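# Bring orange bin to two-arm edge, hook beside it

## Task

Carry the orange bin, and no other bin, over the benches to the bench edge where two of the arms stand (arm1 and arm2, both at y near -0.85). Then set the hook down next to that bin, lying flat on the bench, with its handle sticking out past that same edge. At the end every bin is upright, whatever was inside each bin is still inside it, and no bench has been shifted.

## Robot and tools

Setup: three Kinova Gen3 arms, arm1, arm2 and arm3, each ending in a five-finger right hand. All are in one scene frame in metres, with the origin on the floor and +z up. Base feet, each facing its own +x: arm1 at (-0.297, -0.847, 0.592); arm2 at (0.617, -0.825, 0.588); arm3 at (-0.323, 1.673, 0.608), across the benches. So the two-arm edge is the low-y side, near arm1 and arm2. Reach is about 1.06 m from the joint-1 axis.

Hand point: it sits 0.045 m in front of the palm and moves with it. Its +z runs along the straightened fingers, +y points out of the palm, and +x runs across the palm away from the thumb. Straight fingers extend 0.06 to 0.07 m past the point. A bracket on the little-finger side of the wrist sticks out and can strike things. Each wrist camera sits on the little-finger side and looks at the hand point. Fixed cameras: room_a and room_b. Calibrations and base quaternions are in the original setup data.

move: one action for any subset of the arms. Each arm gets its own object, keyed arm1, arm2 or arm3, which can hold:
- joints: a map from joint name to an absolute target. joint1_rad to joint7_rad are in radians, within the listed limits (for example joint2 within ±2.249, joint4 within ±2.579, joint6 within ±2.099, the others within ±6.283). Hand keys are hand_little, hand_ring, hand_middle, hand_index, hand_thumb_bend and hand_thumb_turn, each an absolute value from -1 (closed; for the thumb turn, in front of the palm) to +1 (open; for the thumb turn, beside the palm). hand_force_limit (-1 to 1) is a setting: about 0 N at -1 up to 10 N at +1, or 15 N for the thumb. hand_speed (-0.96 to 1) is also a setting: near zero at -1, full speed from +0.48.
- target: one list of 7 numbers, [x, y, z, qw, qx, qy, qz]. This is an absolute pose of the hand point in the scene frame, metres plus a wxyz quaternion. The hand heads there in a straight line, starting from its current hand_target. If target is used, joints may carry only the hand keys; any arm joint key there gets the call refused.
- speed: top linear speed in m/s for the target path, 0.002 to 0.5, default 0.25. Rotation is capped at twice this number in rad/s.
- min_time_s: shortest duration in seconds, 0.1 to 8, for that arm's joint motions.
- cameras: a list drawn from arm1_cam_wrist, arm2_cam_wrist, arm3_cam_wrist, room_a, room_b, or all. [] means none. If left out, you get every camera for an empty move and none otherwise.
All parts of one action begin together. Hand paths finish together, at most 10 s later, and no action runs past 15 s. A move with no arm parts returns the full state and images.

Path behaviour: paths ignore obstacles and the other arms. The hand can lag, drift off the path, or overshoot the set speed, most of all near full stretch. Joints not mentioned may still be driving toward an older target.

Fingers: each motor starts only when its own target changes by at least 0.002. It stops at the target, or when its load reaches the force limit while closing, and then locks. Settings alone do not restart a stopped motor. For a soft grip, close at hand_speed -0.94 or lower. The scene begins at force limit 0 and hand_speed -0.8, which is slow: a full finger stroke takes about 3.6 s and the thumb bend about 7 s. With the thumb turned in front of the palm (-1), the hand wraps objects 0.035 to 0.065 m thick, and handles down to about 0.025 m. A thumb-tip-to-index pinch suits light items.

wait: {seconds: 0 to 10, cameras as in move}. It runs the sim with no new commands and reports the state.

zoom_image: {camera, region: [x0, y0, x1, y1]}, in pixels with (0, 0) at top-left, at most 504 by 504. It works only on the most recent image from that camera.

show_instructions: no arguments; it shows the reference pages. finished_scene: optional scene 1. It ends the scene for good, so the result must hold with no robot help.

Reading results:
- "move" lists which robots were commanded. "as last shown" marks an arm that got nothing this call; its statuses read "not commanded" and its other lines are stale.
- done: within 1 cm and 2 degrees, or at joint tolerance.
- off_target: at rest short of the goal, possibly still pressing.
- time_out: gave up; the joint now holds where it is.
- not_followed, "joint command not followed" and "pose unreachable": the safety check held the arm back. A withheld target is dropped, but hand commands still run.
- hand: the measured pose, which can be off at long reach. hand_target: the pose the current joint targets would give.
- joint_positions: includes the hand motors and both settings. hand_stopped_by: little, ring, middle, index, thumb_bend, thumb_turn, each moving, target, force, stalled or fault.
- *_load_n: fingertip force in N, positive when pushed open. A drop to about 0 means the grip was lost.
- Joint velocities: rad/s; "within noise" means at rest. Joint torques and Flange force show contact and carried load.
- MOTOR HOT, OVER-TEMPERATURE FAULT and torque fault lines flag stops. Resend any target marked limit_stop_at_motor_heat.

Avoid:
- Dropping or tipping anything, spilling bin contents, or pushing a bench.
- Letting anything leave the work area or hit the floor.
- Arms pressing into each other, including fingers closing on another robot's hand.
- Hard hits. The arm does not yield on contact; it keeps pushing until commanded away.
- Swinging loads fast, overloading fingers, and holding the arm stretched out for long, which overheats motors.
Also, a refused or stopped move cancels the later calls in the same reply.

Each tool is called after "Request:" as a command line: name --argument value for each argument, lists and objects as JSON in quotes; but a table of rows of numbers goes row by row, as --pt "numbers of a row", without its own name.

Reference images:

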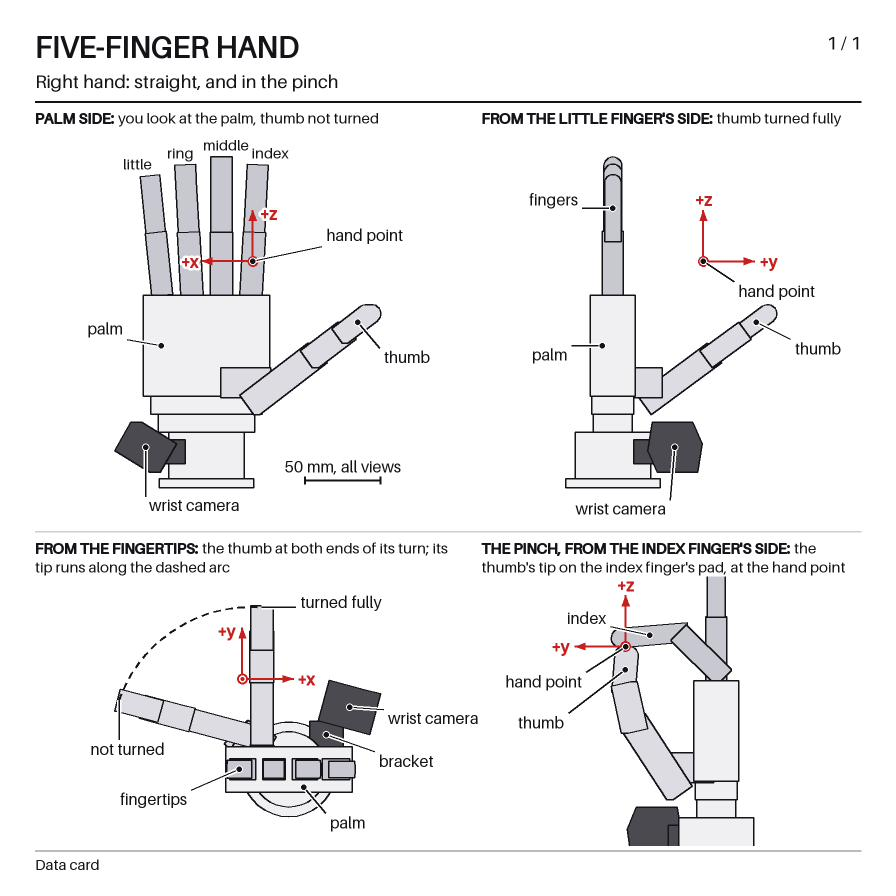

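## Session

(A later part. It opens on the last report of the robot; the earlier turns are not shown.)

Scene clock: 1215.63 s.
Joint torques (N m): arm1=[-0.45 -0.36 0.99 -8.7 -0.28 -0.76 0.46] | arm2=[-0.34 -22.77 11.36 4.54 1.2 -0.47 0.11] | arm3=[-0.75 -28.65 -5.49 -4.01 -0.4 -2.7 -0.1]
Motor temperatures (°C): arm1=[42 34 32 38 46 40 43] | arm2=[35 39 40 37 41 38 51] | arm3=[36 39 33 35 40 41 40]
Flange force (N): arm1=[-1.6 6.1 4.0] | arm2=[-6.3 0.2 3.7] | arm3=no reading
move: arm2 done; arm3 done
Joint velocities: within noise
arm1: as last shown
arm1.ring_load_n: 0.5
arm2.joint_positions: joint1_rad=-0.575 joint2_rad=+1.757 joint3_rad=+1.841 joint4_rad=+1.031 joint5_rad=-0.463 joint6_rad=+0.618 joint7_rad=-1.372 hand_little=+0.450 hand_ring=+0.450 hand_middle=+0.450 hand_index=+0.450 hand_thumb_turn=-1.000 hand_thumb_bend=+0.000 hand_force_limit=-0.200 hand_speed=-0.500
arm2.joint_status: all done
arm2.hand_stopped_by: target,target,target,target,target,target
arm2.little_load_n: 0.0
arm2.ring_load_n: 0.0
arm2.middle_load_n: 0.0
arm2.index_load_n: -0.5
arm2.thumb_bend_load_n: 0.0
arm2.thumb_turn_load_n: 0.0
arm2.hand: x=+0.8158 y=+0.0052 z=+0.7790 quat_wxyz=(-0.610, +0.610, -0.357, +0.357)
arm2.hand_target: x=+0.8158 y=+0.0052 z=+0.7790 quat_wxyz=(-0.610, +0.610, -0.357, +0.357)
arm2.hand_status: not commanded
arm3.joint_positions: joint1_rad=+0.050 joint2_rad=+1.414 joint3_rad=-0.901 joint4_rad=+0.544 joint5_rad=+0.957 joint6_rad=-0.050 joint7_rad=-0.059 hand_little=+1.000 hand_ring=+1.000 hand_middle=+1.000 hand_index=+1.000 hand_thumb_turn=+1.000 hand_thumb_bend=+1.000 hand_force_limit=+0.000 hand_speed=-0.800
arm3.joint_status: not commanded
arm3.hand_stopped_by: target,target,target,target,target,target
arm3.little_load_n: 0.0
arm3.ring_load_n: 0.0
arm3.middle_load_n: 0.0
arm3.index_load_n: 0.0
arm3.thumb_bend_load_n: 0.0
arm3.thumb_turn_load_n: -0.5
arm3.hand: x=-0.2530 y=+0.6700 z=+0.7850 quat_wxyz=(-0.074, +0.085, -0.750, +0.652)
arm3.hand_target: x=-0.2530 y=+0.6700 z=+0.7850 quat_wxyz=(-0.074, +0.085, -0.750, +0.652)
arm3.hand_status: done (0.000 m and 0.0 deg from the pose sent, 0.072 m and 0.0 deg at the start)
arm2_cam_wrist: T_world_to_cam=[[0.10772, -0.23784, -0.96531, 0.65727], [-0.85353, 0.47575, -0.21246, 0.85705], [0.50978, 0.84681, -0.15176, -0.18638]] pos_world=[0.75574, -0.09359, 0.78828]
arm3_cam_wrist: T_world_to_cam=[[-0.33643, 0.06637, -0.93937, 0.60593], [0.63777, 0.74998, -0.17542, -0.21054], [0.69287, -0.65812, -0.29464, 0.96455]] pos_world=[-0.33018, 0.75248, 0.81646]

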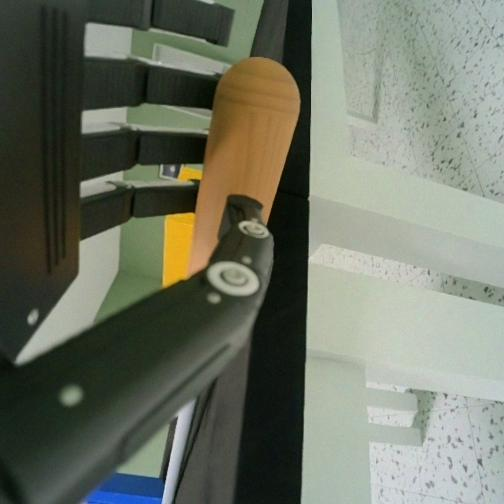

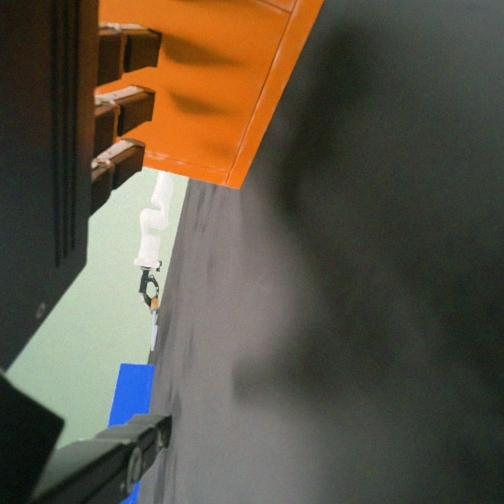

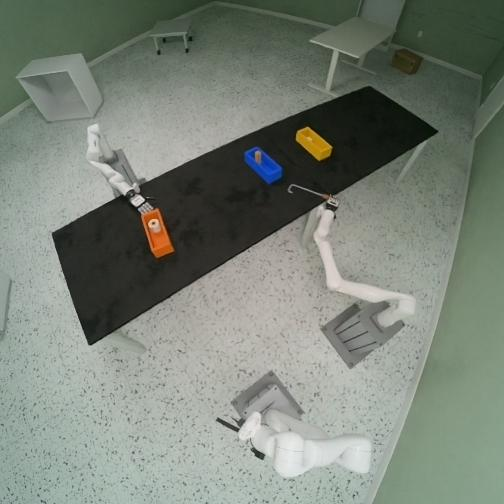

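Request:
move --cameras '["room_b", "arm3_cam_wrist", "arm2_cam_wrist"]'

Scene clock: 1271.07 s.
Joint torques (N m): arm1=[-0.42 -0.42 0.92 -8.73 -0.37 -0.7 0.42] | arm2=[-0.29 -22.72 11.4 4.59 1.22 -0.5 0.08] | arm3=[-0.82 -28.64 -5.45 -4.03 -0.32 -2.65 -0.15]
Motor temperatures (°C): arm1=[42 34 32 38 46 40 43] | arm2=[35 39 40 37 41 38 51] | arm3=[36 40 34 34 40 41 40]
Flange force (N): arm1=[-1.9 5.7 4.2] | arm2=[-6.5 0.1 3.6] | arm3=no reading
Joint velocities: within noise
arm1.joint_positions: joint1_rad=-0.693 joint2_rad=-0.531 joint3_rad=-0.029 joint4_rad=+1.455 joint5_rad=-0.040 joint6_rad=+1.846 joint7_rad=-2.085 hand_little=+1.000 hand_ring=+1.000 hand_middle=+1.000 hand_index=+1.000 hand_thumb_turn=+1.000 hand_thumb_bend=+1.000 hand_force_limit=+0.000 hand_speed=-0.800
arm1.joint_status: not commanded
arm1.hand_stopped_by: target,target,target,target,target,target
arm1.little_load_n: 0.0
arm1.ring_load_n: 0.0
arm1.middle_load_n: 0.0
arm1.index_load_n: 0.0
arm1.thumb_bend_load_n: 0.0
arm1.thumb_turn_load_n: 0.0
arm1.hand: x=-0.4553 y=-0.7230 z=+1.1524 quat_wxyz=(-0.019, +0.778, -0.598, -0.190) (m; scene frame)
arm1.hand_target: x=-0.4553 y=-0.7230 z=+1.1524 quat_wxyz=(-0.019, +0.778, -0.598, -0.190) (m; scene frame)
arm1.hand_status: not commanded
arm2.joint_positions: joint1_rad=-0.575 joint2_rad=+1.757 joint3_rad=+1.841 joint4_rad=+1.031 joint5_rad=-0.463 joint6_rad=+0.618 joint7_rad=-1.372 hand_little=+0.450 hand_ring=+0.450 hand_middle=+0.450 hand_index=+0.450 hand_thumb_turn=-1.000 hand_thumb_bend=+0.000 hand_force_limit=-0.200 hand_speed=-0.500
arm2.joint_status: all done
arm2.hand_stopped_by: target,target,target,target,target,target
arm2.little_load_n: 0.0
arm2.ring_load_n: 0.0
arm2.middle_load_n: 0.5
arm2.index_load_n: 0.0
arm2.thumb_bend_load_n: 0.0
arm2.thumb_turn_load_n: 0.0
arm2.hand: x=+0.8158 y=+0.0052 z=+0.7790 quat_wxyz=(-0.610, +0.610, -0.357, +0.357) (m; scene frame)
arm2.hand_target: x=+0.8158 y=+0.0052 z=+0.7790 quat_wxyz=(-0.610, +0.610, -0.357, +0.357) (m; scene frame)
arm2.hand_status: not commanded
arm3.joint_positions: joint1_rad=+0.050 joint2_rad=+1.414 joint3_rad=-0.901 joint4_rad=+0.544 joint5_rad=+0.957 joint6_rad=-0.050 joint7_rad=-0.059 hand_little=+1.000 hand_ring=+1.000 hand_middle=+1.000 hand_index=+1.000 hand_thumb_turn=+1.000 hand_thumb_bend=+1.000 hand_force_limit=+0.000 hand_speed=-0.800
arm3.joint_status: not commanded
arm3.hand_stopped_by: target,target,target,target,target,target
arm3.little_load_n: 0.0
arm3.ring_load_n: 0.0
arm3.middle_load_n: 0.0
arm3.index_load_n: 0.0
arm3.thumb_bend_load_n: 0.0
arm3.thumb_turn_load_n: 0.0
arm3.hand: x=-0.2530 y=+0.6700 z=+0.7850 quat_wxyz=(-0.074, +0.085, -0.750, +0.652) (m; scene frame)
arm3.hand_target: x=-0.2530 y=+0.6700 z=+0.7850 quat_wxyz=(-0.074, +0.085, -0.750, +0.652) (m; scene frame)
arm3.hand_status: done (0.000 m and 0.0 deg from the pose sent, 0.072 m and 0.0 deg at the start)
pictures: arm2_cam_wrist, arm3_cam_wrist, room_b
camera_calibration:
arm2_cam_wrist: T_world_to_cam=[[0.10772, -0.23784, -0.96531, 0.65727], [-0.85353, 0.47575, -0.21246, 0.85705], [0.50978, 0.84681, -0.15176, -0.18638]] pos_world=[0.75574, -0.09359, 0.78828]
arm3_cam_wrist: T_world_to_cam=[[-0.33642, 0.06637, -0.93937, 0.6059], [0.63783, 0.74993, -0.17544, -0.21041], [0.69282, -0.65818, -0.29463, 0.96464]] pos_world=[-0.33028, 0.75248, 0.81646]

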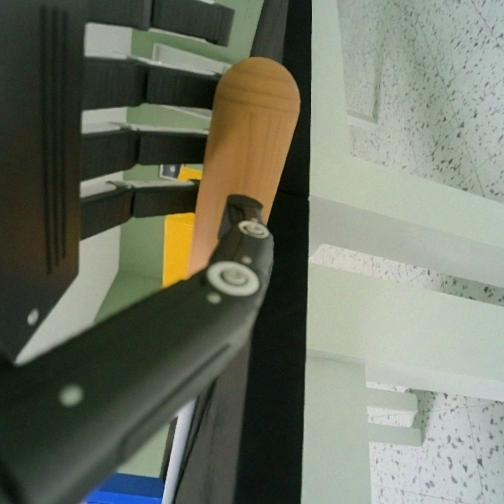

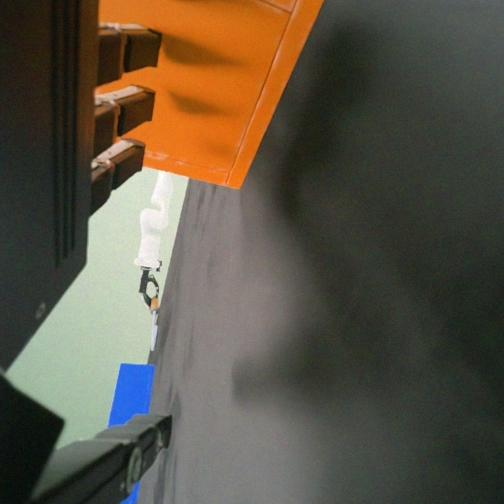

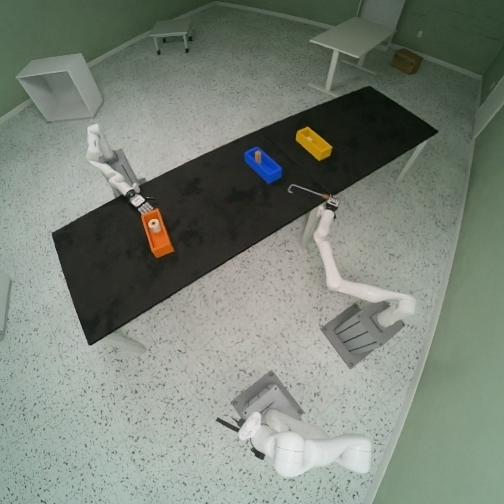

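Request:
zoom_image --camera "room_b" --region '[110, 180, 200, 270]'

Scaled by 5.600 from the camera's image (finer frame: 720x720).

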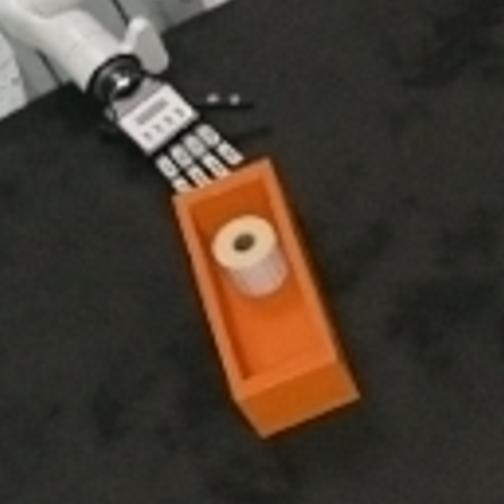

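Request:
move --arm3 '{"target": [-0.248, 0.70, 0.78, 0, 0, 0.7373, -0.6756], "speed": 0.15}' --cameras '["arm3_cam_wrist", "room_b"]'

Request:
move --arm3 '{"target": [-0.248, 0.622, 0.78, 0, 0, 0.7373, -0.6756], "speed": 0.06}' --cameras '["arm3_cam_wrist", "room_b"]'

Request:
zoom_image --camera "room_b" --region '[110, 190, 200, 280]'

Scene clock: 1523.20 s.
Joint torques (N m): arm1=[-0.46 -0.4 0.91 -8.73 -0.31 -0.73 0.4] | arm2=[-0.3 -22.72 11.41 4.56 1.19 -0.5 0.07] | arm3=[-0.71 -27.46 -1.73 -6.66 0.06 -2.53 -0.14]
Motor temperatures (°C): arm1=[42 34 32 37 45 40 43] | arm2=[35 39 39 36 41 38 51] | arm3=[36 42 34 34 39 41 40]
Flange force (N): arm1=[-1.8 5.7 4.2] | arm2=[-6.4 0.0 3.6] | arm3=[0.1 -0.4 17.5]
move: arm3 done
Joint velocities: within noise
arm1, arm2: as last shown
arm2.middle_load_n: 0.0
arm3.joint_positions: joint1_rad=-0.195 joint2_rad=+1.212 joint3_rad=-0.144 joint4_rad=+0.933 joint5_rad=-0.216 joint6_rad=-0.510 joint7_rad=+0.306 hand_little=+1.000 hand_ring=+1.000 hand_middle=+1.000 hand_index=+1.000 hand_thumb_turn=+1.000 hand_thumb_bend=+1.000 hand_force_limit=+0.000 hand_speed=-0.800
arm3.joint_status: not commanded
arm3.hand_stopped_by: target,target,target,target,target,target
arm3.little_load_n: 0.0
arm3.ring_load_n: 0.0
arm3.middle_load_n: 0.0
arm3.index_load_n: 0.0
arm3.thumb_bend_load_n: 0.0
arm3.thumb_turn_load_n: -0.5
arm3.hand: x=-0.2480 y=+0.7000 z=+0.7800 quat_wxyz=(+0.000, +0.000, -0.737, +0.676)
arm3.hand_target: x=-0.2480 y=+0.7000 z=+0.7800 quat_wxyz=(+0.000, +0.000, -0.737, +0.676)
arm3.hand_status: done (0.000 m and 0.0 deg from the pose sent, 0.031 m and 13.3 deg at the start)
arm3_cam_wrist: T_world_to_cam=[[-0.31296, 0.091, -0.9454, 0.59428], [0.79013, 0.57728, -0.206, -0.05451], [0.52701, -0.81146, -0.25257, 1.01281]] pos_world=[-0.30471, 0.79924, 0.8064]

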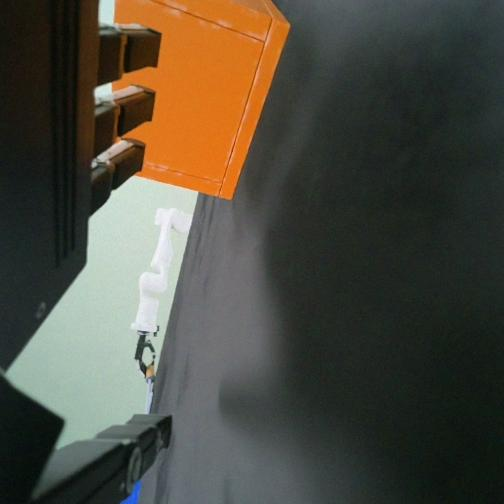

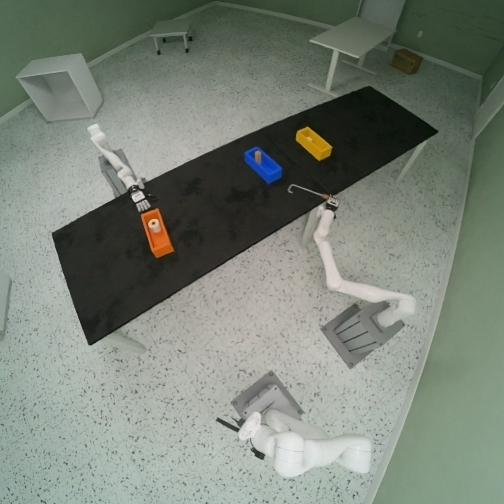

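Scene clock: 1529.53 s.
Joint torques (N m): arm1=[-0.45 -0.4 0.89 -8.7 -0.35 -0.7 0.42] | arm2=[-0.34 -22.81 11.4 4.54 1.2 -0.49 0.07] | arm3=[-0.61 -30.08 -0.47 -7.12 0.02 -0.69 -0.42]
Motor temperatures (°C): arm1=[42 34 32 37 45 40 43] | arm2=[35 39 39 36 41 38 51] | arm3=[36 42 34 34 39 41 40]
Flange force (N): arm1=[-1.9 5.7 4.2] | arm2=[-6.2 0.2 3.6] | arm3=no reading
move: arm3 moving
Joint velocities: arm1=[within noise] | arm2=[within noise] | arm3=[0.001 0.003 -0.022 -0.009 -0.091 -0.002 0.113]
arm1, arm2: as last shown
arm1.thumb_bend_load_n: -0.5
arm2.ring_load_n: -0.5
arm3.joint_positions: joint1_rad=-0.253 joint2_rad=+1.567 joint3_rad=+0.343 joint4_rad=+0.103 joint5_rad=-1.719 joint6_rad=-0.069 joint7_rad=+1.357 hand_little=+1.000 hand_ring=+1.000 hand_middle=+1.000 hand_index=+1.000 hand_thumb_turn=+1.000 hand_thumb_bend=+1.000 hand_force_limit=+0.000 hand_speed=-0.800
arm3.joint_status: not commanded
arm3.hand_stopped_by: target,target,target,target,target,target
arm3.little_load_n: 0.0
arm3.ring_load_n: 0.0
arm3.middle_load_n: 0.0
arm3.index_load_n: 0.0
arm3.thumb_bend_load_n: 0.0
arm3.thumb_turn_load_n: 0.0
arm3.hand: x=-0.2481 y=+0.6228 z=+0.7800 quat_wxyz=(+0.000, +0.000, -0.736, +0.677)
arm3.hand_target: x=-0.2481 y=+0.6228 z=+0.7800 quat_wxyz=(+0.000, +0.000, -0.736, +0.677)
arm3.hand_status: moving (0.001 m and 0.3 deg from the pose sent, 0.078 m and 0.0 deg at the start)
arm3_cam_wrist: T_world_to_cam=[[-0.31272, 0.08667, -0.94588, 0.6044], [0.79025, 0.57624, -0.20846, -0.00734], [0.52699, -0.81267, -0.24869, 0.94787]] pos_world=[-0.30471, 0.72215, 0.80589]

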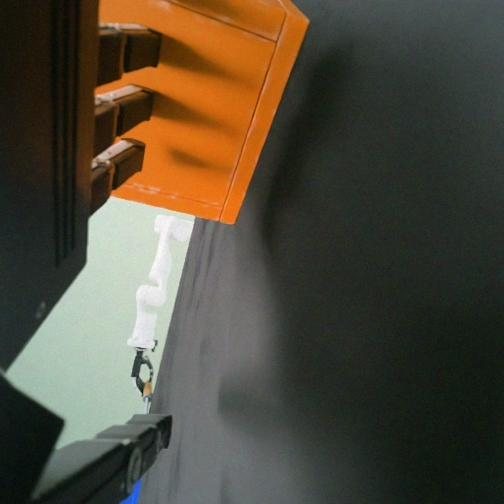

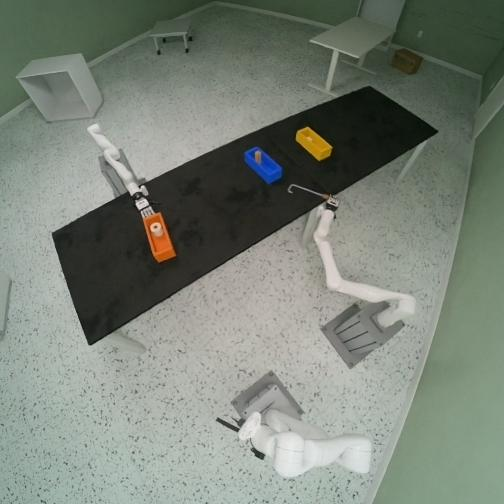

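Scaled by 5.600 from the camera's image (finer frame: 720x720).

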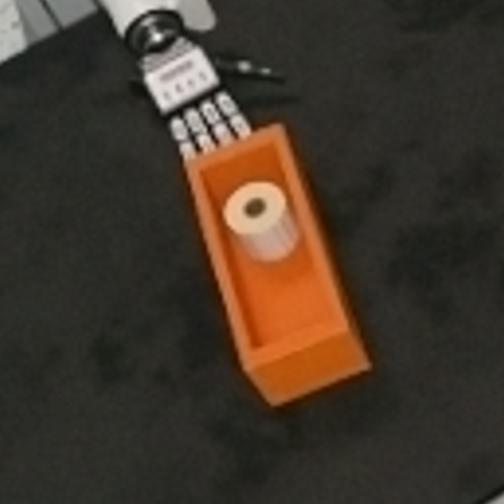

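Request:
move --arm3 '{"target": [-0.248, 0.6155, 0.78, 0, 0, 0.7373, -0.6756], "speed": 0.03}' --cameras '["room_b"]'

Request:
zoom_image --camera "room_b" --region '[110, 190, 200, 280]'

Scene clock: 1564.63 s.
Joint torques (N m): arm1=[-0.46 -0.41 0.96 -8.69 -0.31 -0.75 0.47] | arm2=[-0.34 -22.74 11.4 4.55 1.21 -0.47 0.08] | arm3=[-0.68 -29.94 -0.51 -7.65 -0.19 0.42 -0.1]
Motor temperatures (°C): arm1=[42 34 32 37 45 40 43] | arm2=[35 40 39 36 41 38 51] | arm3=[36 43 33 35 39 41 40]
Flange force (N): arm1=[-1.7 6.0 4.0] | arm2=[-6.3 0.1 3.7] | arm3=no reading
move: arm3 moving
Joint velocities: arm1=[within noise] | arm2=[within noise] | arm3=[0.001 0.002 0.012 -0.002 -0.029 0.001 0.017]
arm1, arm2: as last shown
arm1.middle_load_n: -0.5
arm1.thumb_bend_load_n: 0.0
arm2.ring_load_n: 0.0
arm3.joint_positions: joint1_rad=-0.244 joint2_rad=+1.588 joint3_rad=+0.294 joint4_rad=+0.048 joint5_rad=-2.062 joint6_rad=-0.082 joint7_rad=+1.751 hand_little=+1.000 hand_ring=+1.000 hand_middle=+1.000 hand_index=+1.000 hand_thumb_turn=+1.000 hand_thumb_bend=+1.000 hand_force_limit=+0.000 hand_speed=-0.800
arm3.joint_status: not commanded
arm3.hand_stopped_by: target,target,target,target,target,target
arm3.little_load_n: 0.0
arm3.ring_load_n: -0.5
arm3.middle_load_n: 0.0
arm3.index_load_n: 0.0
arm3.thumb_bend_load_n: 0.0
arm3.thumb_turn_load_n: 0.0
arm3.hand: x=-0.2484 y=+0.6220 z=+0.7807 quat_wxyz=(+0.000, +0.000, -0.735, +0.678)
arm3.hand_target: x=-0.2484 y=+0.6220 z=+0.7806 quat_wxyz=(+0.000, +0.000, -0.735, +0.678)
arm3.hand_status: moving (0.007 m and 0.3 deg from the pose sent, 0.007 m and 0.3 deg at the start)

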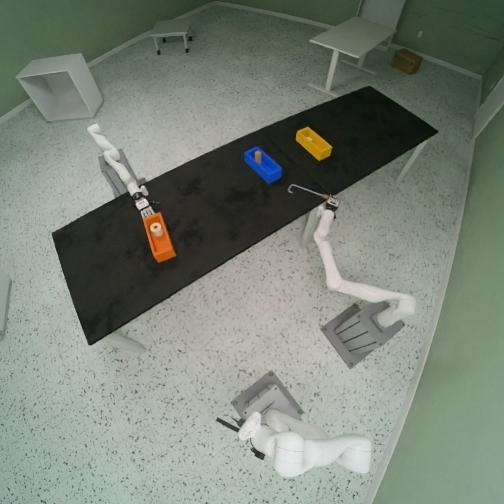

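Scaled by 5.600 from the camera's image (finer frame: 720x720).

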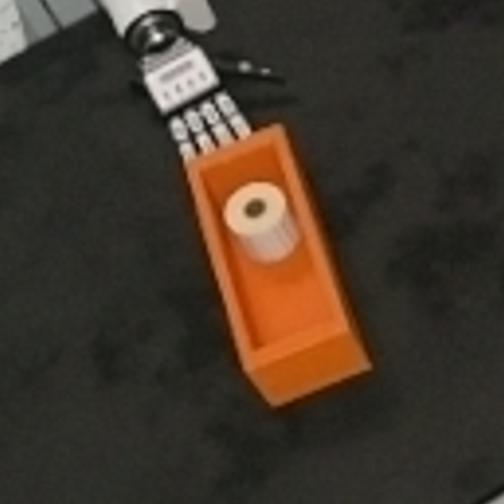

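Request:
move --arm3 '{"target": [-0.248, 0.80, 0.84, 0, 0, 0.7373, -0.6756], "speed": 0.15}' --arm1 '{"joints": {"joint1_rad": 0.05, "joint2_rad": 0.946, "joint3_rad": 0.0, "joint4_rad": 1.106, "joint5_rad": 0.0, "joint6_rad": -0.43, "joint7_rad": 0.0, "hand_thumb_turn": 1.0}, "min_time_s": 4}' --cameras '["arm1_cam_wrist", "room_b"]'

Scene clock: 1623.00 s.
Joint torques (N m): arm1=[-0.6 -28.25 1.27 -11.06 -0.36 -2.22 0.39] | arm2=[-0.3 -22.81 11.36 4.58 1.2 -0.48 0.09] | arm3=[-0.77 -22.46 6.34 -2.98 -1.55 1.61 -0.16]
Motor temperatures (°C): arm1=[42 34 32 37 45 40 43] | arm2=[35 41 39 36 41 38 51] | arm3=[36 43 33 35 39 41 40]
Flange force (N): arm1=[4.4 5.7 0.1] | arm2=[-6.4 0.2 3.6] | arm3=[0.7 -1.2 12.0]
move: arm1 done; arm3 done
Joint velocities: within noise
arm1.joint_positions: joint1_rad=+0.050 joint2_rad=+0.946 joint3_rad=+0.000 joint4_rad=+1.106 joint5_rad=+0.000 joint6_rad=-0.430 joint7_rad=+0.000 hand_little=+1.000 hand_ring=+1.000 hand_middle=+1.000 hand_index=+1.000 hand_thumb_turn=+1.000 hand_thumb_bend=+1.000 hand_force_limit=+0.000 hand_speed=-0.800
arm1.joint_status: all done
arm1.hand_stopped_by: target,target,target,target,target,target
arm1.little_load_n: -0.5
arm1.ring_load_n: 0.0
arm1.middle_load_n: 0.0
arm1.index_load_n: 0.0
arm1.thumb_bend_load_n: 0.0
arm1.thumb_turn_load_n: 0.0
arm1.hand: x=-0.2866 y=+0.0880 z=+0.9112 quat_wxyz=(-0.693, +0.721, -0.008, +0.002)
arm1.hand_target: x=-0.2866 y=+0.0880 z=+0.9111 quat_wxyz=(-0.693, +0.721, -0.008, +0.002)
arm1.hand_status: not commanded
arm2: as last shown
arm2.thumb_turn_load_n: 0.5
arm3.joint_positions: joint1_rad=-0.736 joint2_rad=+1.139 joint3_rad=+0.957 joint4_rad=+1.457 joint5_rad=-3.095 joint6_rad=+0.689 joint7_rad=+2.258 hand_little=+1.000 hand_ring=+1.000 hand_middle=+1.000 hand_index=+1.000 hand_thumb_turn=+1.000 hand_thumb_bend=+1.000 hand_force_limit=+0.000 hand_speed=-0.800
arm3.joint_status: not commanded
arm3.hand_stopped_by: target,target,target,target,target,target
arm3.little_load_n: 0.0
arm3.ring_load_n: 0.0
arm3.middle_load_n: 0.0
arm3.index_load_n: 0.0
arm3.thumb_bend_load_n: 0.0
arm3.thumb_turn_load_n: -0.5
arm3.hand: x=-0.2480 y=+0.8000 z=+0.8400 quat_wxyz=(+0.000, +0.000, -0.737, +0.676)
arm3.hand_target: x=-0.2480 y=+0.8000 z=+0.8400 quat_wxyz=(+0.000, +0.000, -0.737, +0.676)
arm3.hand_status: done (0.000 m and 0.0 deg from the pose sent, 0.188 m and 0.3 deg at the start)
arm1_cam_wrist: T_world_to_cam=[[0.2286, -0.07038, -0.97097, 0.94955], [-0.83273, -0.53079, -0.15757, -0.05236], [-0.5043, 0.84457, -0.17995, 0.06451]] pos_world=[-0.22813, -0.01544, 0.92534]

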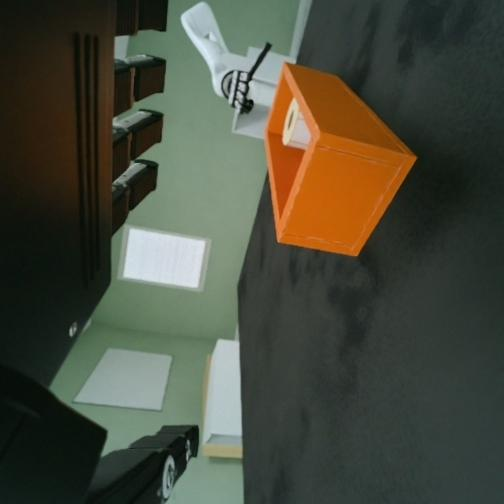

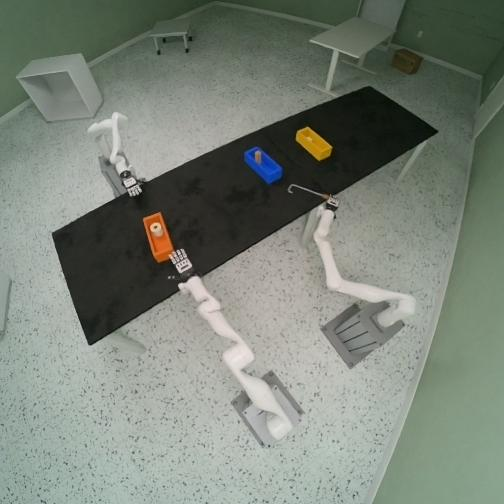

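Request:
move --arm1 '{"target": [-0.31, 0.17, 0.862, 0.68812, -0.72512, -0.01899, 0.01802], "speed": 0.15, "joints": {"hand_index": 0.7, "hand_middle": 0.7, "hand_ring": 0.7, "hand_speed": -0.5, "hand_force_limit": 0.2}}'

Request:
move --arm1 '{"target": [-0.31, 0.207, 0.858, 0.68812, -0.72512, -0.01899, 0.01802], "speed": 0.05}' --cameras '["arm1_cam_wrist", "room_b"]'

Request:
zoom_image --camera "room_b" --region '[130, 215, 190, 275]'

Scene clock: 1759.53 s.
Joint torques (N m): arm1=[-0.62 -31.62 0.59 -11.68 -0.42 -2.15 0.39] | arm2=[-0.36 -22.79 11.37 4.57 1.16 -0.46 0.07] | arm3=[-0.76 -22.41 6.35 -2.93 -1.53 1.58 -0.14]
Motor temperatures (°C): arm1=[42 36 32 37 45 40 43] | arm2=[35 43 39 36 41 37 51] | arm3=[36 41 33 34 39 41 40]
Flange force (N): arm1=no reading | arm2=[-6.4 0.2 3.8] | arm3=[0.7 -1.2 12.1]
move: arm1 done
Joint velocities: within noise
arm1.joint_positions: joint1_rad=+0.077 joint2_rad=+1.255 joint3_rad=-0.136 joint4_rad=+0.560 joint5_rad=+0.247 joint6_rad=-0.176 joint7_rad=-0.104 hand_little=+1.000 hand_ring=+0.700 hand_middle=+0.700 hand_index=+0.700 hand_thumb_turn=+1.000 hand_thumb_bend=+1.000 hand_force_limit=+0.200 hand_speed=-0.500
arm1.joint_status: all done
arm1.hand_stopped_by: target,target,target,target,target,target
arm1.little_load_n: 0.0
arm1.ring_load_n: 0.0
arm1.middle_load_n: 0.0
arm1.index_load_n: 0.0
arm1.thumb_bend_load_n: 0.0
arm1.thumb_turn_load_n: -0.5
arm1.hand: x=-0.3100 y=+0.1700 z=+0.8620 quat_wxyz=(-0.688, +0.725, +0.019, -0.018)
arm1.hand_target: x=-0.3100 y=+0.1700 z=+0.8620 quat_wxyz=(-0.688, +0.725, +0.019, -0.018)
arm1.hand_status: done (0.000 m and 0.0 deg from the pose sent, 0.098 m and 3.9 deg at the start)
arm2, arm3: as last shown
arm2.thumb_turn_load_n: 0.0
arm3.thumb_turn_load_n: 0.0
pictures: none

Scene clock: 1765.30 s.
Joint torques (N m): arm1=[-0.52 -32.84 1.31 -11.24 -0.36 -2.17 0.29] | arm2=[-0.29 -22.84 11.43 4.55 1.2 -0.5 0.08] | arm3=[-0.76 -22.48 6.33 -2.92 -1.5 1.6 -0.13]
Motor temperatures (°C): arm1=[42 37 32 37 45 40 43] | arm2=[34 43 39 36 41 37 51] | arm3=[36 41 33 34 39 41 40]
Flange force (N): arm1=no reading | arm2=[-6.2 0.3 3.5] | arm3=[0.6 -1.1 12.3]
move: arm1 moving
Joint velocities: arm1=[0 -0.001 0.023 0 -0.033 -0.001 0.011] | arm2=[within noise] | arm3=[within noise]
arm1.joint_positions: joint1_rad=+0.039 joint2_rad=+1.502 joint3_rad=-0.372 joint4_rad=+0.035 joint5_rad=+0.127 joint6_rad=+0.056 joint7_rad=+0.253 hand_little=+1.000 hand_ring=+0.700 hand_middle=+0.700 hand_index=+0.700 hand_thumb_turn=+1.000 hand_thumb_bend=+1.000 hand_force_limit=+0.200 hand_speed=-0.500
arm1.joint_status: not commanded
arm1.hand_stopped_by: target,target,target,target,target,target
arm1.little_load_n: 0.0
arm1.ring_load_n: 0.0
arm1.middle_load_n: 0.0
arm1.index_load_n: 0.0
arm1.thumb_bend_load_n: 0.0
arm1.thumb_turn_load_n: -0.5
arm1.hand: x=-0.3101 y=+0.2044 z=+0.8579 quat_wxyz=(-0.705, +0.709, +0.009, -0.007)
arm1.hand_target: x=-0.3101 y=+0.2044 z=+0.8579 quat_wxyz=(-0.705, +0.709, +0.009, -0.007)
arm1.hand_status: moving (0.003 m and 3.1 deg from the pose sent, 0.037 m and 0.0 deg at the start; a joint's target at an end of its range on 143 of 173 steps)
arm2, arm3: as last shown
arm1_cam_wrist: T_world_to_cam=[[0.2391, -0.02925, -0.97055, 0.90579], [-0.81076, -0.55604, -0.18298, 0.01523], [-0.53431, 0.83064, -0.15666, -0.08172]] pos_world=[-0.2479, 0.10284, 0.8691]

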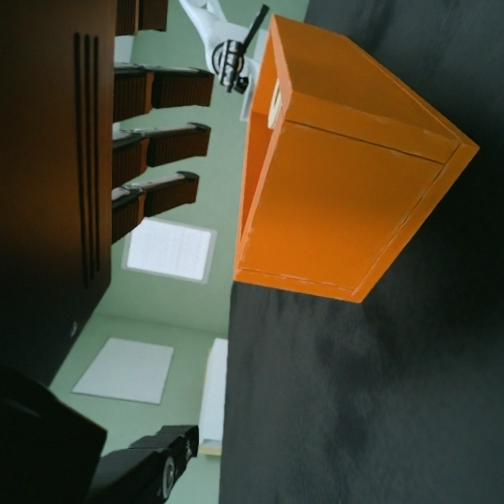

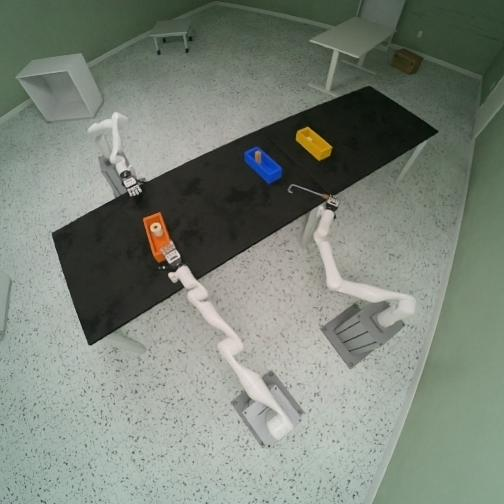

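Scaled by 8.400 from the camera's image (finer frame: 720x720).

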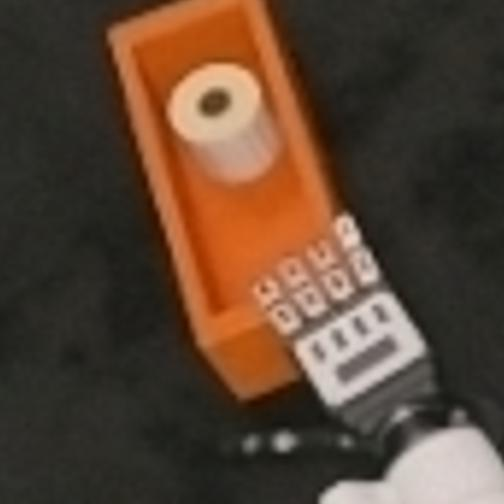

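Request:
move --arm1 '{"target": [-0.31, 0.2075, 0.828, 0.68812, -0.72512, -0.01899, 0.01802], "speed": 0.04}' --cameras '["arm1_cam_wrist"]'

Scene clock: 1789.90 s.
Joint torques (N m): arm1=[-0.51 -32.78 0.79 -11.04 -0.38 -1.86 0.43] | arm2=[-0.34 -22.75 11.4 4.5 1.22 -0.47 0.11] | arm3=[-0.74 -22.46 6.33 -2.94 -1.56 1.61 -0.14]
Motor temperatures (°C): arm1=[42 37 32 38 45 40 43] | arm2=[34 43 39 36 41 37 51] | arm3=[36 41 33 34 39 41 40]
Flange force (N): arm1=no reading | arm2=[-6.0 0.1 3.6] | arm3=[0.6 -1.2 12.1]
move: arm1 moving
Joint velocities: arm1=[0.001 0.002 0.013 0 -0.03 0 0.016] | arm2=[within noise] | arm3=[within noise]
arm1.joint_positions: joint1_rad=+0.040 joint2_rad=+1.538 joint3_rad=-0.401 joint4_rad=+0.035 joint5_rad=-0.074 joint6_rad=+0.031 joint7_rad=+0.484 hand_little=+1.000 hand_ring=+0.700 hand_middle=+0.700 hand_index=+0.700 hand_thumb_turn=+1.000 hand_thumb_bend=+1.000 hand_force_limit=+0.200 hand_speed=-0.500
arm1.joint_status: not commanded
arm1.hand_stopped_by: target,target,target,target,target,target
arm1.little_load_n: 0.0
arm1.ring_load_n: 0.0
arm1.middle_load_n: 0.0
arm1.index_load_n: 0.0
arm1.thumb_bend_load_n: 0.0
arm1.thumb_turn_load_n: -0.5
arm1.hand: x=-0.3101 y=+0.2049 z=+0.8280 quat_wxyz=(-0.701, +0.713, +0.009, -0.007)
arm1.hand_target: x=-0.3101 y=+0.2049 z=+0.8280 quat_wxyz=(-0.701, +0.713, +0.009, -0.007)
arm1.hand_status: moving (0.003 m and 2.7 deg from the pose sent, 0.030 m and 3.1 deg at the start; a joint's target at an end of its range on 174 of 174 steps)
arm2, arm3: as last shown
arm2.thumb_bend_load_n: 0.5
arm1_cam_wrist: T_world_to_cam=[[0.23995, -0.03822, -0.97003, 0.87848], [-0.81026, -0.55825, -0.17843, 0.00692], [-0.5347, 0.82879, -0.16492, -0.07968]] pos_world=[-0.24779, 0.10347, 0.84025]

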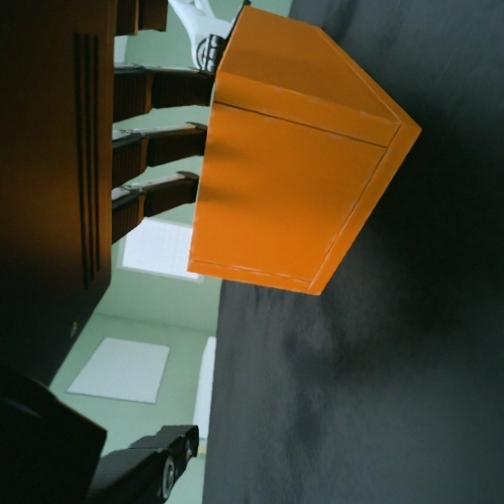

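Request:
move --arm1 '{"target": [-0.31, 0.2045, 0.814, 0.701, -0.713, -0.009, 0.007], "speed": 0.03}' --cameras '["arm1_cam_wrist"]'

Scene clock: 1798.83 s.
Joint torques (N m): arm1=[3.77 8.19 2.08 9.82 0.02 8.72 0.91] | arm2=[-0.32 -22.75 11.39 4.54 1.22 -0.49 0.09] | arm3=[-0.74 -22.45 6.29 -2.95 -1.52 1.57 -0.1]
Motor temperatures (°C): arm1=[42 37 32 38 45 40 43] | arm2=[34 44 39 36 41 37 51] | arm3=[36 41 33 34 39 41 40]
Flange force (N): arm1=no reading | arm2=[-6.3 0.1 3.6] | arm3=[0.6 -1.1 12.0]
move: arm1 done
Joint velocities: arm1=[-0.001 0.002 -0.008 -0.001 0.005 0.001 0.003] | arm2=[within noise] | arm3=[within noise]
arm1.joint_positions: joint1_rad=+0.054 joint2_rad=+1.541 joint3_rad=-0.618 joint4_rad=+0.075 joint5_rad=+0.004 joint6_rad=-0.004 joint7_rad=+0.624 hand_little=+1.000 hand_ring=+0.701 hand_middle=+0.702 hand_index=+0.701 hand_thumb_turn=+1.000 hand_thumb_bend=+1.000 hand_force_limit=+0.200 hand_speed=-0.500
arm1.joint_status: not commanded
arm1.hand_stopped_by: target,target,target,target,target,target
arm1.little_load_n: 0.0
arm1.ring_load_n: 15.5
arm1.middle_load_n: 26.5
arm1.index_load_n: 14.5
arm1.thumb_bend_load_n: 0.0
arm1.thumb_turn_load_n: 0.0
arm1.hand: x=-0.3100 y=+0.2045 z=+0.8141 quat_wxyz=(-0.701, +0.713, +0.009, -0.007)
arm1.hand_target: x=-0.3100 y=+0.2045 z=+0.8140 quat_wxyz=(-0.701, +0.713, +0.009, -0.007)
arm1.hand_status: done (0.000 m and 0.0 deg from the pose sent, 0.014 m and 0.1 deg at the start)
arm2.joint_positions: joint1_rad=-0.575 joint2_rad=+1.757 joint3_rad=+1.841 joint4_rad=+1.031 joint5_rad=-0.463 joint6_rad=+0.618 joint7_rad=-1.372 hand_little=+0.450 hand_ring=+0.450 hand_middle=+0.450 hand_index=+0.450 hand_thumb_turn=-1.000 hand_thumb_bend=+0.000 hand_force_limit=-0.200 hand_speed=-0.500
arm2.joint_status: not commanded
arm2.hand_stopped_by: target,target,target,target,target,target
arm2.little_load_n: 0.0
arm2.ring_load_n: 0.0
arm2.middle_load_n: 0.0
arm2.index_load_n: 0.0
arm2.thumb_bend_load_n: 0.0
arm2.thumb_turn_load_n: 0.0
arm2.hand: x=+0.8158 y=+0.0052 z=+0.7790 quat_wxyz=(-0.610, +0.610, -0.357, +0.357)
arm2.hand_target: x=+0.8158 y=+0.0052 z=+0.7790 quat_wxyz=(-0.610, +0.610, -0.357, +0.357)
arm2.hand_status: not commanded
arm3: as last shown
arm3.little_load_n: -0.5
arm3.thumb_turn_load_n: -0.5
arm1_cam_wrist: T_world_to_cam=[[0.24032, -0.03925, -0.9699, 0.86519], [-0.81074, -0.55759, -0.17832, 0.00386], [-0.5338, 0.82919, -0.16582, -0.08075]] pos_world=[-0.24789, 0.10306, 0.82645]

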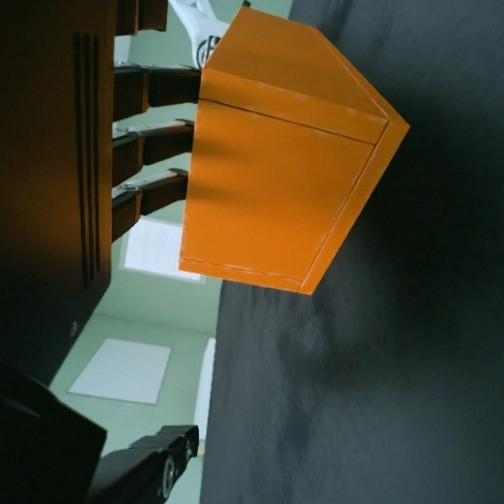

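Request:
move --arm1 '{"target": [-0.31, 0.1925, 0.8165, 0.701, -0.713, -0.009, 0.007], "speed": 0.03}' --cameras '["arm1_cam_wrist", "room_b"]'

Request:
zoom_image --camera "room_b" --region '[130, 215, 190, 275]'

Scene clock: 1812.10 s.
Joint torques (N m): arm1=[0.24 0.39 2.55 7.5 -0.9 7.29 0.67] | arm2=[-0.28 -22.79 11.4 4.6 1.18 -0.48 0.09] | arm3=[-0.77 -22.47 6.3 -2.92 -1.52 1.59 -0.09]
Motor temperatures (°C): arm1=[42 37 32 38 45 41 43] | arm2=[34 44 39 36 41 37 51] | arm3=[36 42 33 34 39 41 40]
Flange force (N): arm1=no reading | arm2=[-6.5 0.2 3.7] | arm3=[0.7 -1.1 12.2]
move: arm1 done
Joint velocities: within noise
arm1.joint_positions: joint1_rad=+0.124 joint2_rad=+1.438 joint3_rad=-0.618 joint4_rad=+0.361 joint5_rad=-0.010 joint6_rad=-0.164 joint7_rad=+0.632 hand_little=+1.000 hand_ring=+0.701 hand_middle=+0.703 hand_index=+0.701 hand_thumb_turn=+1.000 hand_thumb_bend=+1.000 hand_force_limit=+0.200 hand_speed=-0.500
arm1.joint_status: not commanded
arm1.hand_stopped_by: target,target,target,target,target,target
arm1.little_load_n: 0.0
arm1.ring_load_n: 12.0
arm1.middle_load_n: 23.0
arm1.index_load_n: 11.5
arm1.thumb_bend_load_n: 0.0
arm1.thumb_turn_load_n: -0.5
arm1.hand: x=-0.3100 y=+0.1925 z=+0.8165 quat_wxyz=(-0.701, +0.713, +0.009, -0.007)
arm1.hand_target: x=-0.3100 y=+0.1925 z=+0.8165 quat_wxyz=(-0.701, +0.713, +0.009, -0.007)
arm1.hand_status: done (0.000 m and 0.0 deg from the pose sent, 0.012 m and 0.0 deg at the start)
arm2, arm3: as last shown
arm3.little_load_n: 0.0
arm3.thumb_turn_load_n: 0.0
arm1_cam_wrist: T_world_to_cam=[[0.24031, -0.03923, -0.9699, 0.86705], [-0.81067, -0.5577, -0.1783, -0.00239], [-0.53392, 0.82912, -0.16582, -0.07041]] pos_world=[-0.24789, 0.09106, 0.82885]

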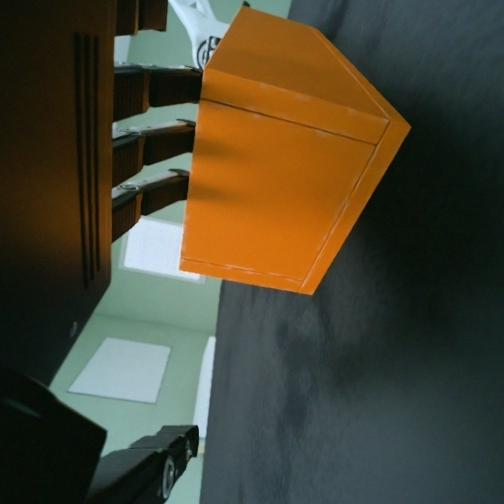

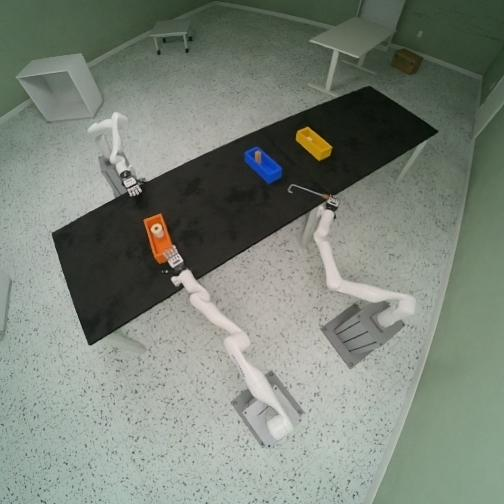

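Scaled by 8.400 from the camera's image (finer frame: 720x720).

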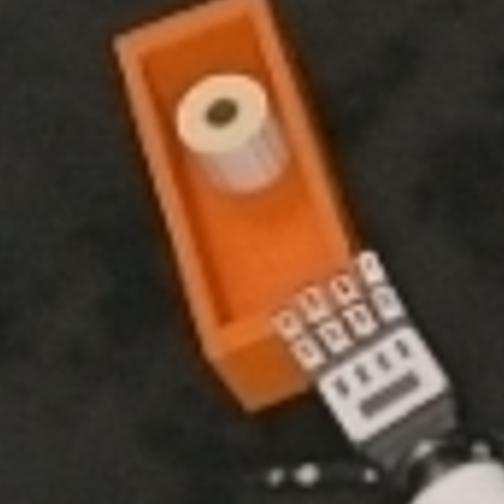

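Request:
move --arm1 '{"target": [-0.31, 0.165, 0.819, 0.701, -0.713, -0.009, 0.007], "speed": 0.04}' --cameras '["arm1_cam_wrist", "room_b"]'

Request:
zoom_image --camera "room_b" --region '[130, 215, 190, 275]'

Scene clock: 1826.03 s.
Joint torques (N m): arm1=[-0.81 -8.03 1.72 3.68 -1.23 5.08 0.61] | arm2=[-0.27 -22.82 11.38 4.56 1.17 -0.46 0.07] | arm3=[-0.73 -22.48 6.36 -2.93 -1.51 1.6 -0.12]
Motor temperatures (°C): arm1=[42 37 32 38 45 41 43] | arm2=[34 44 39 36 41 37 51] | arm3=[36 42 33 34 39 41 40]
Flange force (N): arm1=[5.1 -14.3 3.6] | arm2=[-6.2 0.2 3.5] | arm3=[0.6 -1.1 12.2]
move: arm1 done
Joint velocities: within noise
arm1.joint_positions: joint1_rad=+0.198 joint2_rad=+1.332 joint3_rad=-0.630 joint4_rad=+0.655 joint5_rad=-0.012 joint6_rad=-0.331 joint7_rad=+0.631 hand_little=+1.000 hand_ring=+0.701 hand_middle=+0.703 hand_index=+0.701 hand_thumb_turn=+1.000 hand_thumb_bend=+1.000 hand_force_limit=+0.200 hand_speed=-0.500
arm1.joint_status: not commanded
arm1.hand_stopped_by: target,target,target,target,target,target
arm1.little_load_n: 0.0
arm1.ring_load_n: 7.5
arm1.middle_load_n: 19.0
arm1.index_load_n: 8.0
arm1.thumb_bend_load_n: 0.0
arm1.thumb_turn_load_n: -0.5
arm1.hand: x=-0.3100 y=+0.1650 z=+0.8190 quat_wxyz=(-0.701, +0.713, +0.009, -0.007)
arm1.hand_target: x=-0.3100 y=+0.1650 z=+0.8190 quat_wxyz=(-0.701, +0.713, +0.009, -0.007)
arm1.hand_status: done (0.000 m and 0.0 deg from the pose sent, 0.028 m and 0.0 deg at the start)
arm2, arm3: as last shown
arm3.middle_load_n: -0.5
arm3.thumb_turn_load_n: -0.5
arm1_cam_wrist: T_world_to_cam=[[0.24032, -0.03925, -0.9699, 0.86839], [-0.81074, -0.55759, -0.17832, -0.01729], [-0.5338, 0.82919, -0.16582, -0.04718]] pos_world=[-0.24789, 0.06356, 0.83135]

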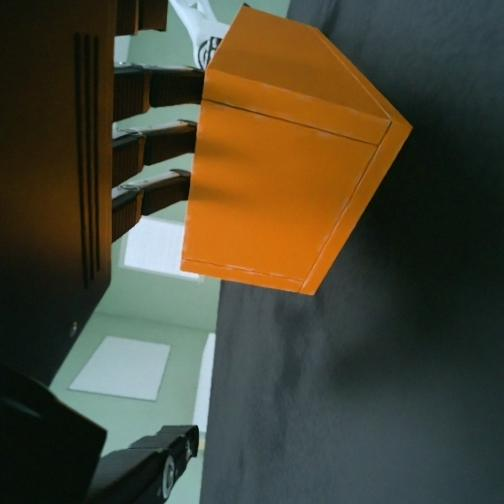

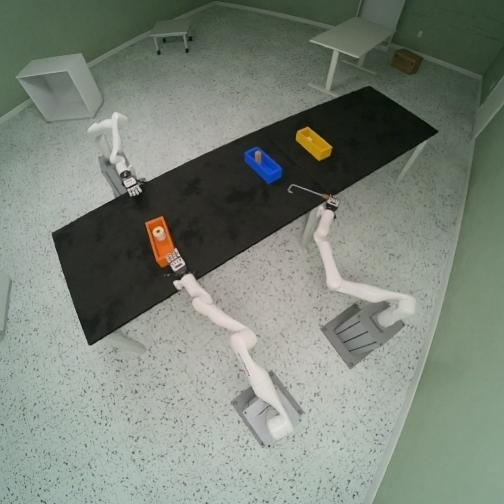

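Scaled by 8.400 from the camera's image (finer frame: 720x720).

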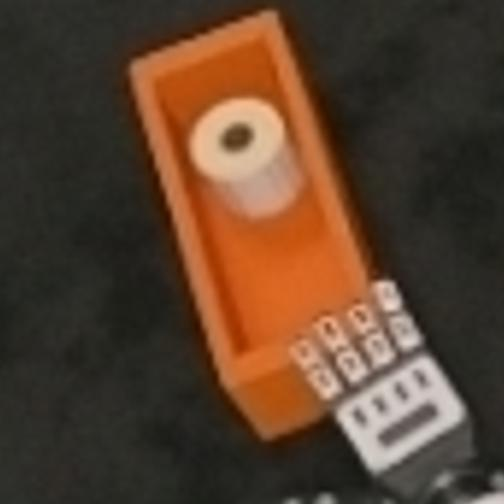

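Request:
move --arm1 '{"target": [-0.31, 0.165, 0.86, 0.701, -0.713, -0.009, 0.007], "speed": 0.06}'

Request:
move --arm1 '{"target": [-0.308, 0.203, 0.86, 0.701, -0.713, -0.009, 0.007], "speed": 0.1, "joints": {"hand_index": 0.3, "hand_middle": 0.3, "hand_ring": 0.3}}' --cameras '["arm1_cam_wrist", "room_b"]'

Request:
zoom_image --camera "room_b" --region '[130, 215, 190, 275]'

Scene clock: 1846.30 s.
Joint torques (N m): arm1=[-0.59 -31.22 -1.57 -10.13 0.07 -1.66 0.37] | arm2=[-0.3 -22.77 11.4 4.57 1.2 -0.48 0.11] | arm3=[-0.73 -22.42 6.3 -2.91 -1.5 1.56 -0.09]
Motor temperatures (°C): arm1=[42 37 32 37 45 41 43] | arm2=[34 44 39 36 41 37 51] | arm3=[36 43 33 33 39 41 40]
Flange force (N): arm1=[4.9 9.2 -6.9] | arm2=[-6.4 0.2 3.6] | arm3=[0.6 -1.2 12.0]
move: arm1 done
Joint velocities: within noise
arm1.joint_positions: joint1_rad=+0.182 joint2_rad=+1.270 joint3_rad=-0.575 joint4_rad=+0.642 joint5_rad=-0.118 joint6_rad=-0.276 joint7_rad=+0.669 hand_little=+1.000 hand_ring=+0.700 hand_middle=+0.700 hand_index=+0.700 hand_thumb_turn=+1.000 hand_thumb_bend=+1.000 hand_force_limit=+0.200 hand_speed=-0.500
arm1.joint_status: not commanded
arm1.hand_stopped_by: target,target,target,target,target,target
arm1.little_load_n: 0.0
arm1.ring_load_n: 0.0
arm1.middle_load_n: -0.5
arm1.index_load_n: 0.0
arm1.thumb_bend_load_n: 0.0
arm1.thumb_turn_load_n: 0.0
arm1.hand: x=-0.3100 y=+0.1650 z=+0.8602 quat_wxyz=(-0.701, +0.713, +0.009, -0.007)
arm1.hand_target: x=-0.3100 y=+0.1650 z=+0.8600 quat_wxyz=(-0.701, +0.713, +0.009, -0.007)
arm1.hand_status: done (0.000 m and 0.0 deg from the pose sent, 0.041 m and 0.0 deg at the start)
arm2, arm3: as last shown
arm3.middle_load_n: 0.0
pictures: none

Scene clock: 1849.33 s.
Joint torques (N m): arm1=[-0.52 -32.76 1.4 -11.68 -0.47 -1.78 0.27] | arm2=[-0.29 -22.76 11.41 4.56 1.21 -0.48 0.1] | arm3=[-0.75 -22.4 6.32 -2.9 -1.55 1.58 -0.14]
Motor temperatures (°C): arm1=[42 37 32 37 45 41 43] | arm2=[34 44 39 36 41 37 51] | arm3=[36 43 33 33 39 41 40]
Flange force (N): arm1=no reading | arm2=[-6.3 0.2 3.6] | arm3=[0.7 -1.3 12.2]
move: arm1 done
Joint velocities: arm1=[-0.001 0 0.011 -0.005 -0.002 0.003 -0.01] | arm2=[within noise] | arm3=[within noise]
arm1.joint_positions: joint1_rad=+0.037 joint2_rad=+1.480 joint3_rad=-0.070 joint4_rad=+0.079 joint5_rad=-0.362 joint6_rad=+0.045 joint7_rad=+0.442 hand_little=+1.000 hand_ring=+0.300 hand_middle=+0.300 hand_index=+0.300 hand_thumb_turn=+1.000 hand_thumb_bend=+1.000 hand_force_limit=+0.200 hand_speed=-0.500
arm1.joint_status: all done
arm1.hand_stopped_by: target,target,target,target,target,target
arm1.little_load_n: 0.0
arm1.ring_load_n: 0.0
arm1.middle_load_n: 0.0
arm1.index_load_n: 0.0
arm1.thumb_bend_load_n: 0.0
arm1.thumb_turn_load_n: -0.5
arm1.hand: x=-0.3080 y=+0.2030 z=+0.8600 quat_wxyz=(-0.701, +0.713, +0.009, -0.007)
arm1.hand_target: x=-0.3080 y=+0.2030 z=+0.8600 quat_wxyz=(-0.701, +0.713, +0.009, -0.007)
arm1.hand_status: done (0.000 m and 0.0 deg from the pose sent, 0.038 m and 0.0 deg at the start)
arm2: as last shown
arm3.joint_positions: joint1_rad=-0.736 joint2_rad=+1.139 joint3_rad=+0.957 joint4_rad=+1.457 joint5_rad=-3.095 joint6_rad=+0.689 joint7_rad=+2.258 hand_little=+1.000 hand_ring=+1.000 hand_middle=+1.000 hand_index=+1.000 hand_thumb_turn=+1.000 hand_thumb_bend=+1.000 hand_force_limit=+0.000 hand_speed=-0.800
arm3.joint_status: not commanded
arm3.hand_stopped_by: target,target,target,target,target,target
arm3.little_load_n: 0.0
arm3.ring_load_n: 0.0
arm3.middle_load_n: 0.0
arm3.index_load_n: 0.0
arm3.thumb_bend_load_n: 0.0
arm3.thumb_turn_load_n: -0.5
arm3.hand: x=-0.2480 y=+0.8000 z=+0.8400 quat_wxyz=(+0.000, +0.000, -0.737, +0.676)
arm3.hand_target: x=-0.2480 y=+0.8000 z=+0.8400 quat_wxyz=(+0.000, +0.000, -0.737, +0.676)
arm3.hand_status: not commanded
arm1_cam_wrist: T_world_to_cam=[[0.24027, -0.03917, -0.96992, 0.90914], [-0.81075, -0.55757, -0.17832, 0.01286], [-0.53381, 0.8292, -0.16572, -0.07078]] pos_world=[-0.24579, 0.10146, 0.87235]

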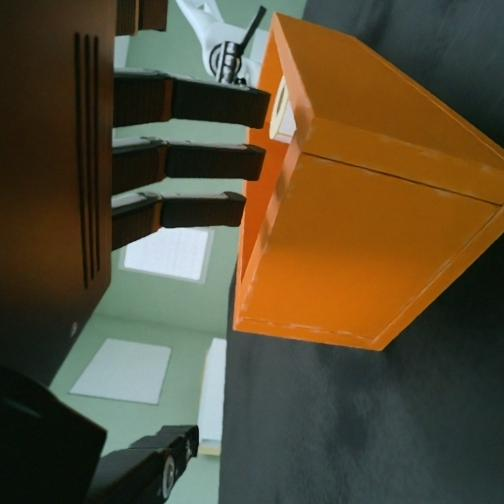

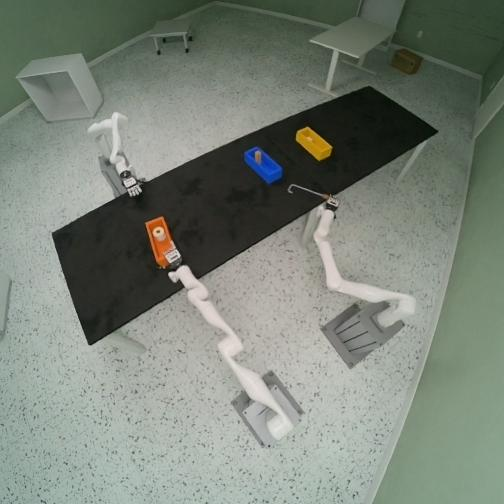

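Scaled by 8.400 from the camera's image (finer frame: 720x720).

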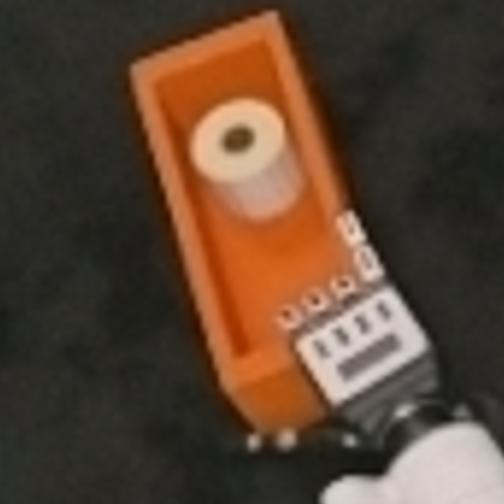

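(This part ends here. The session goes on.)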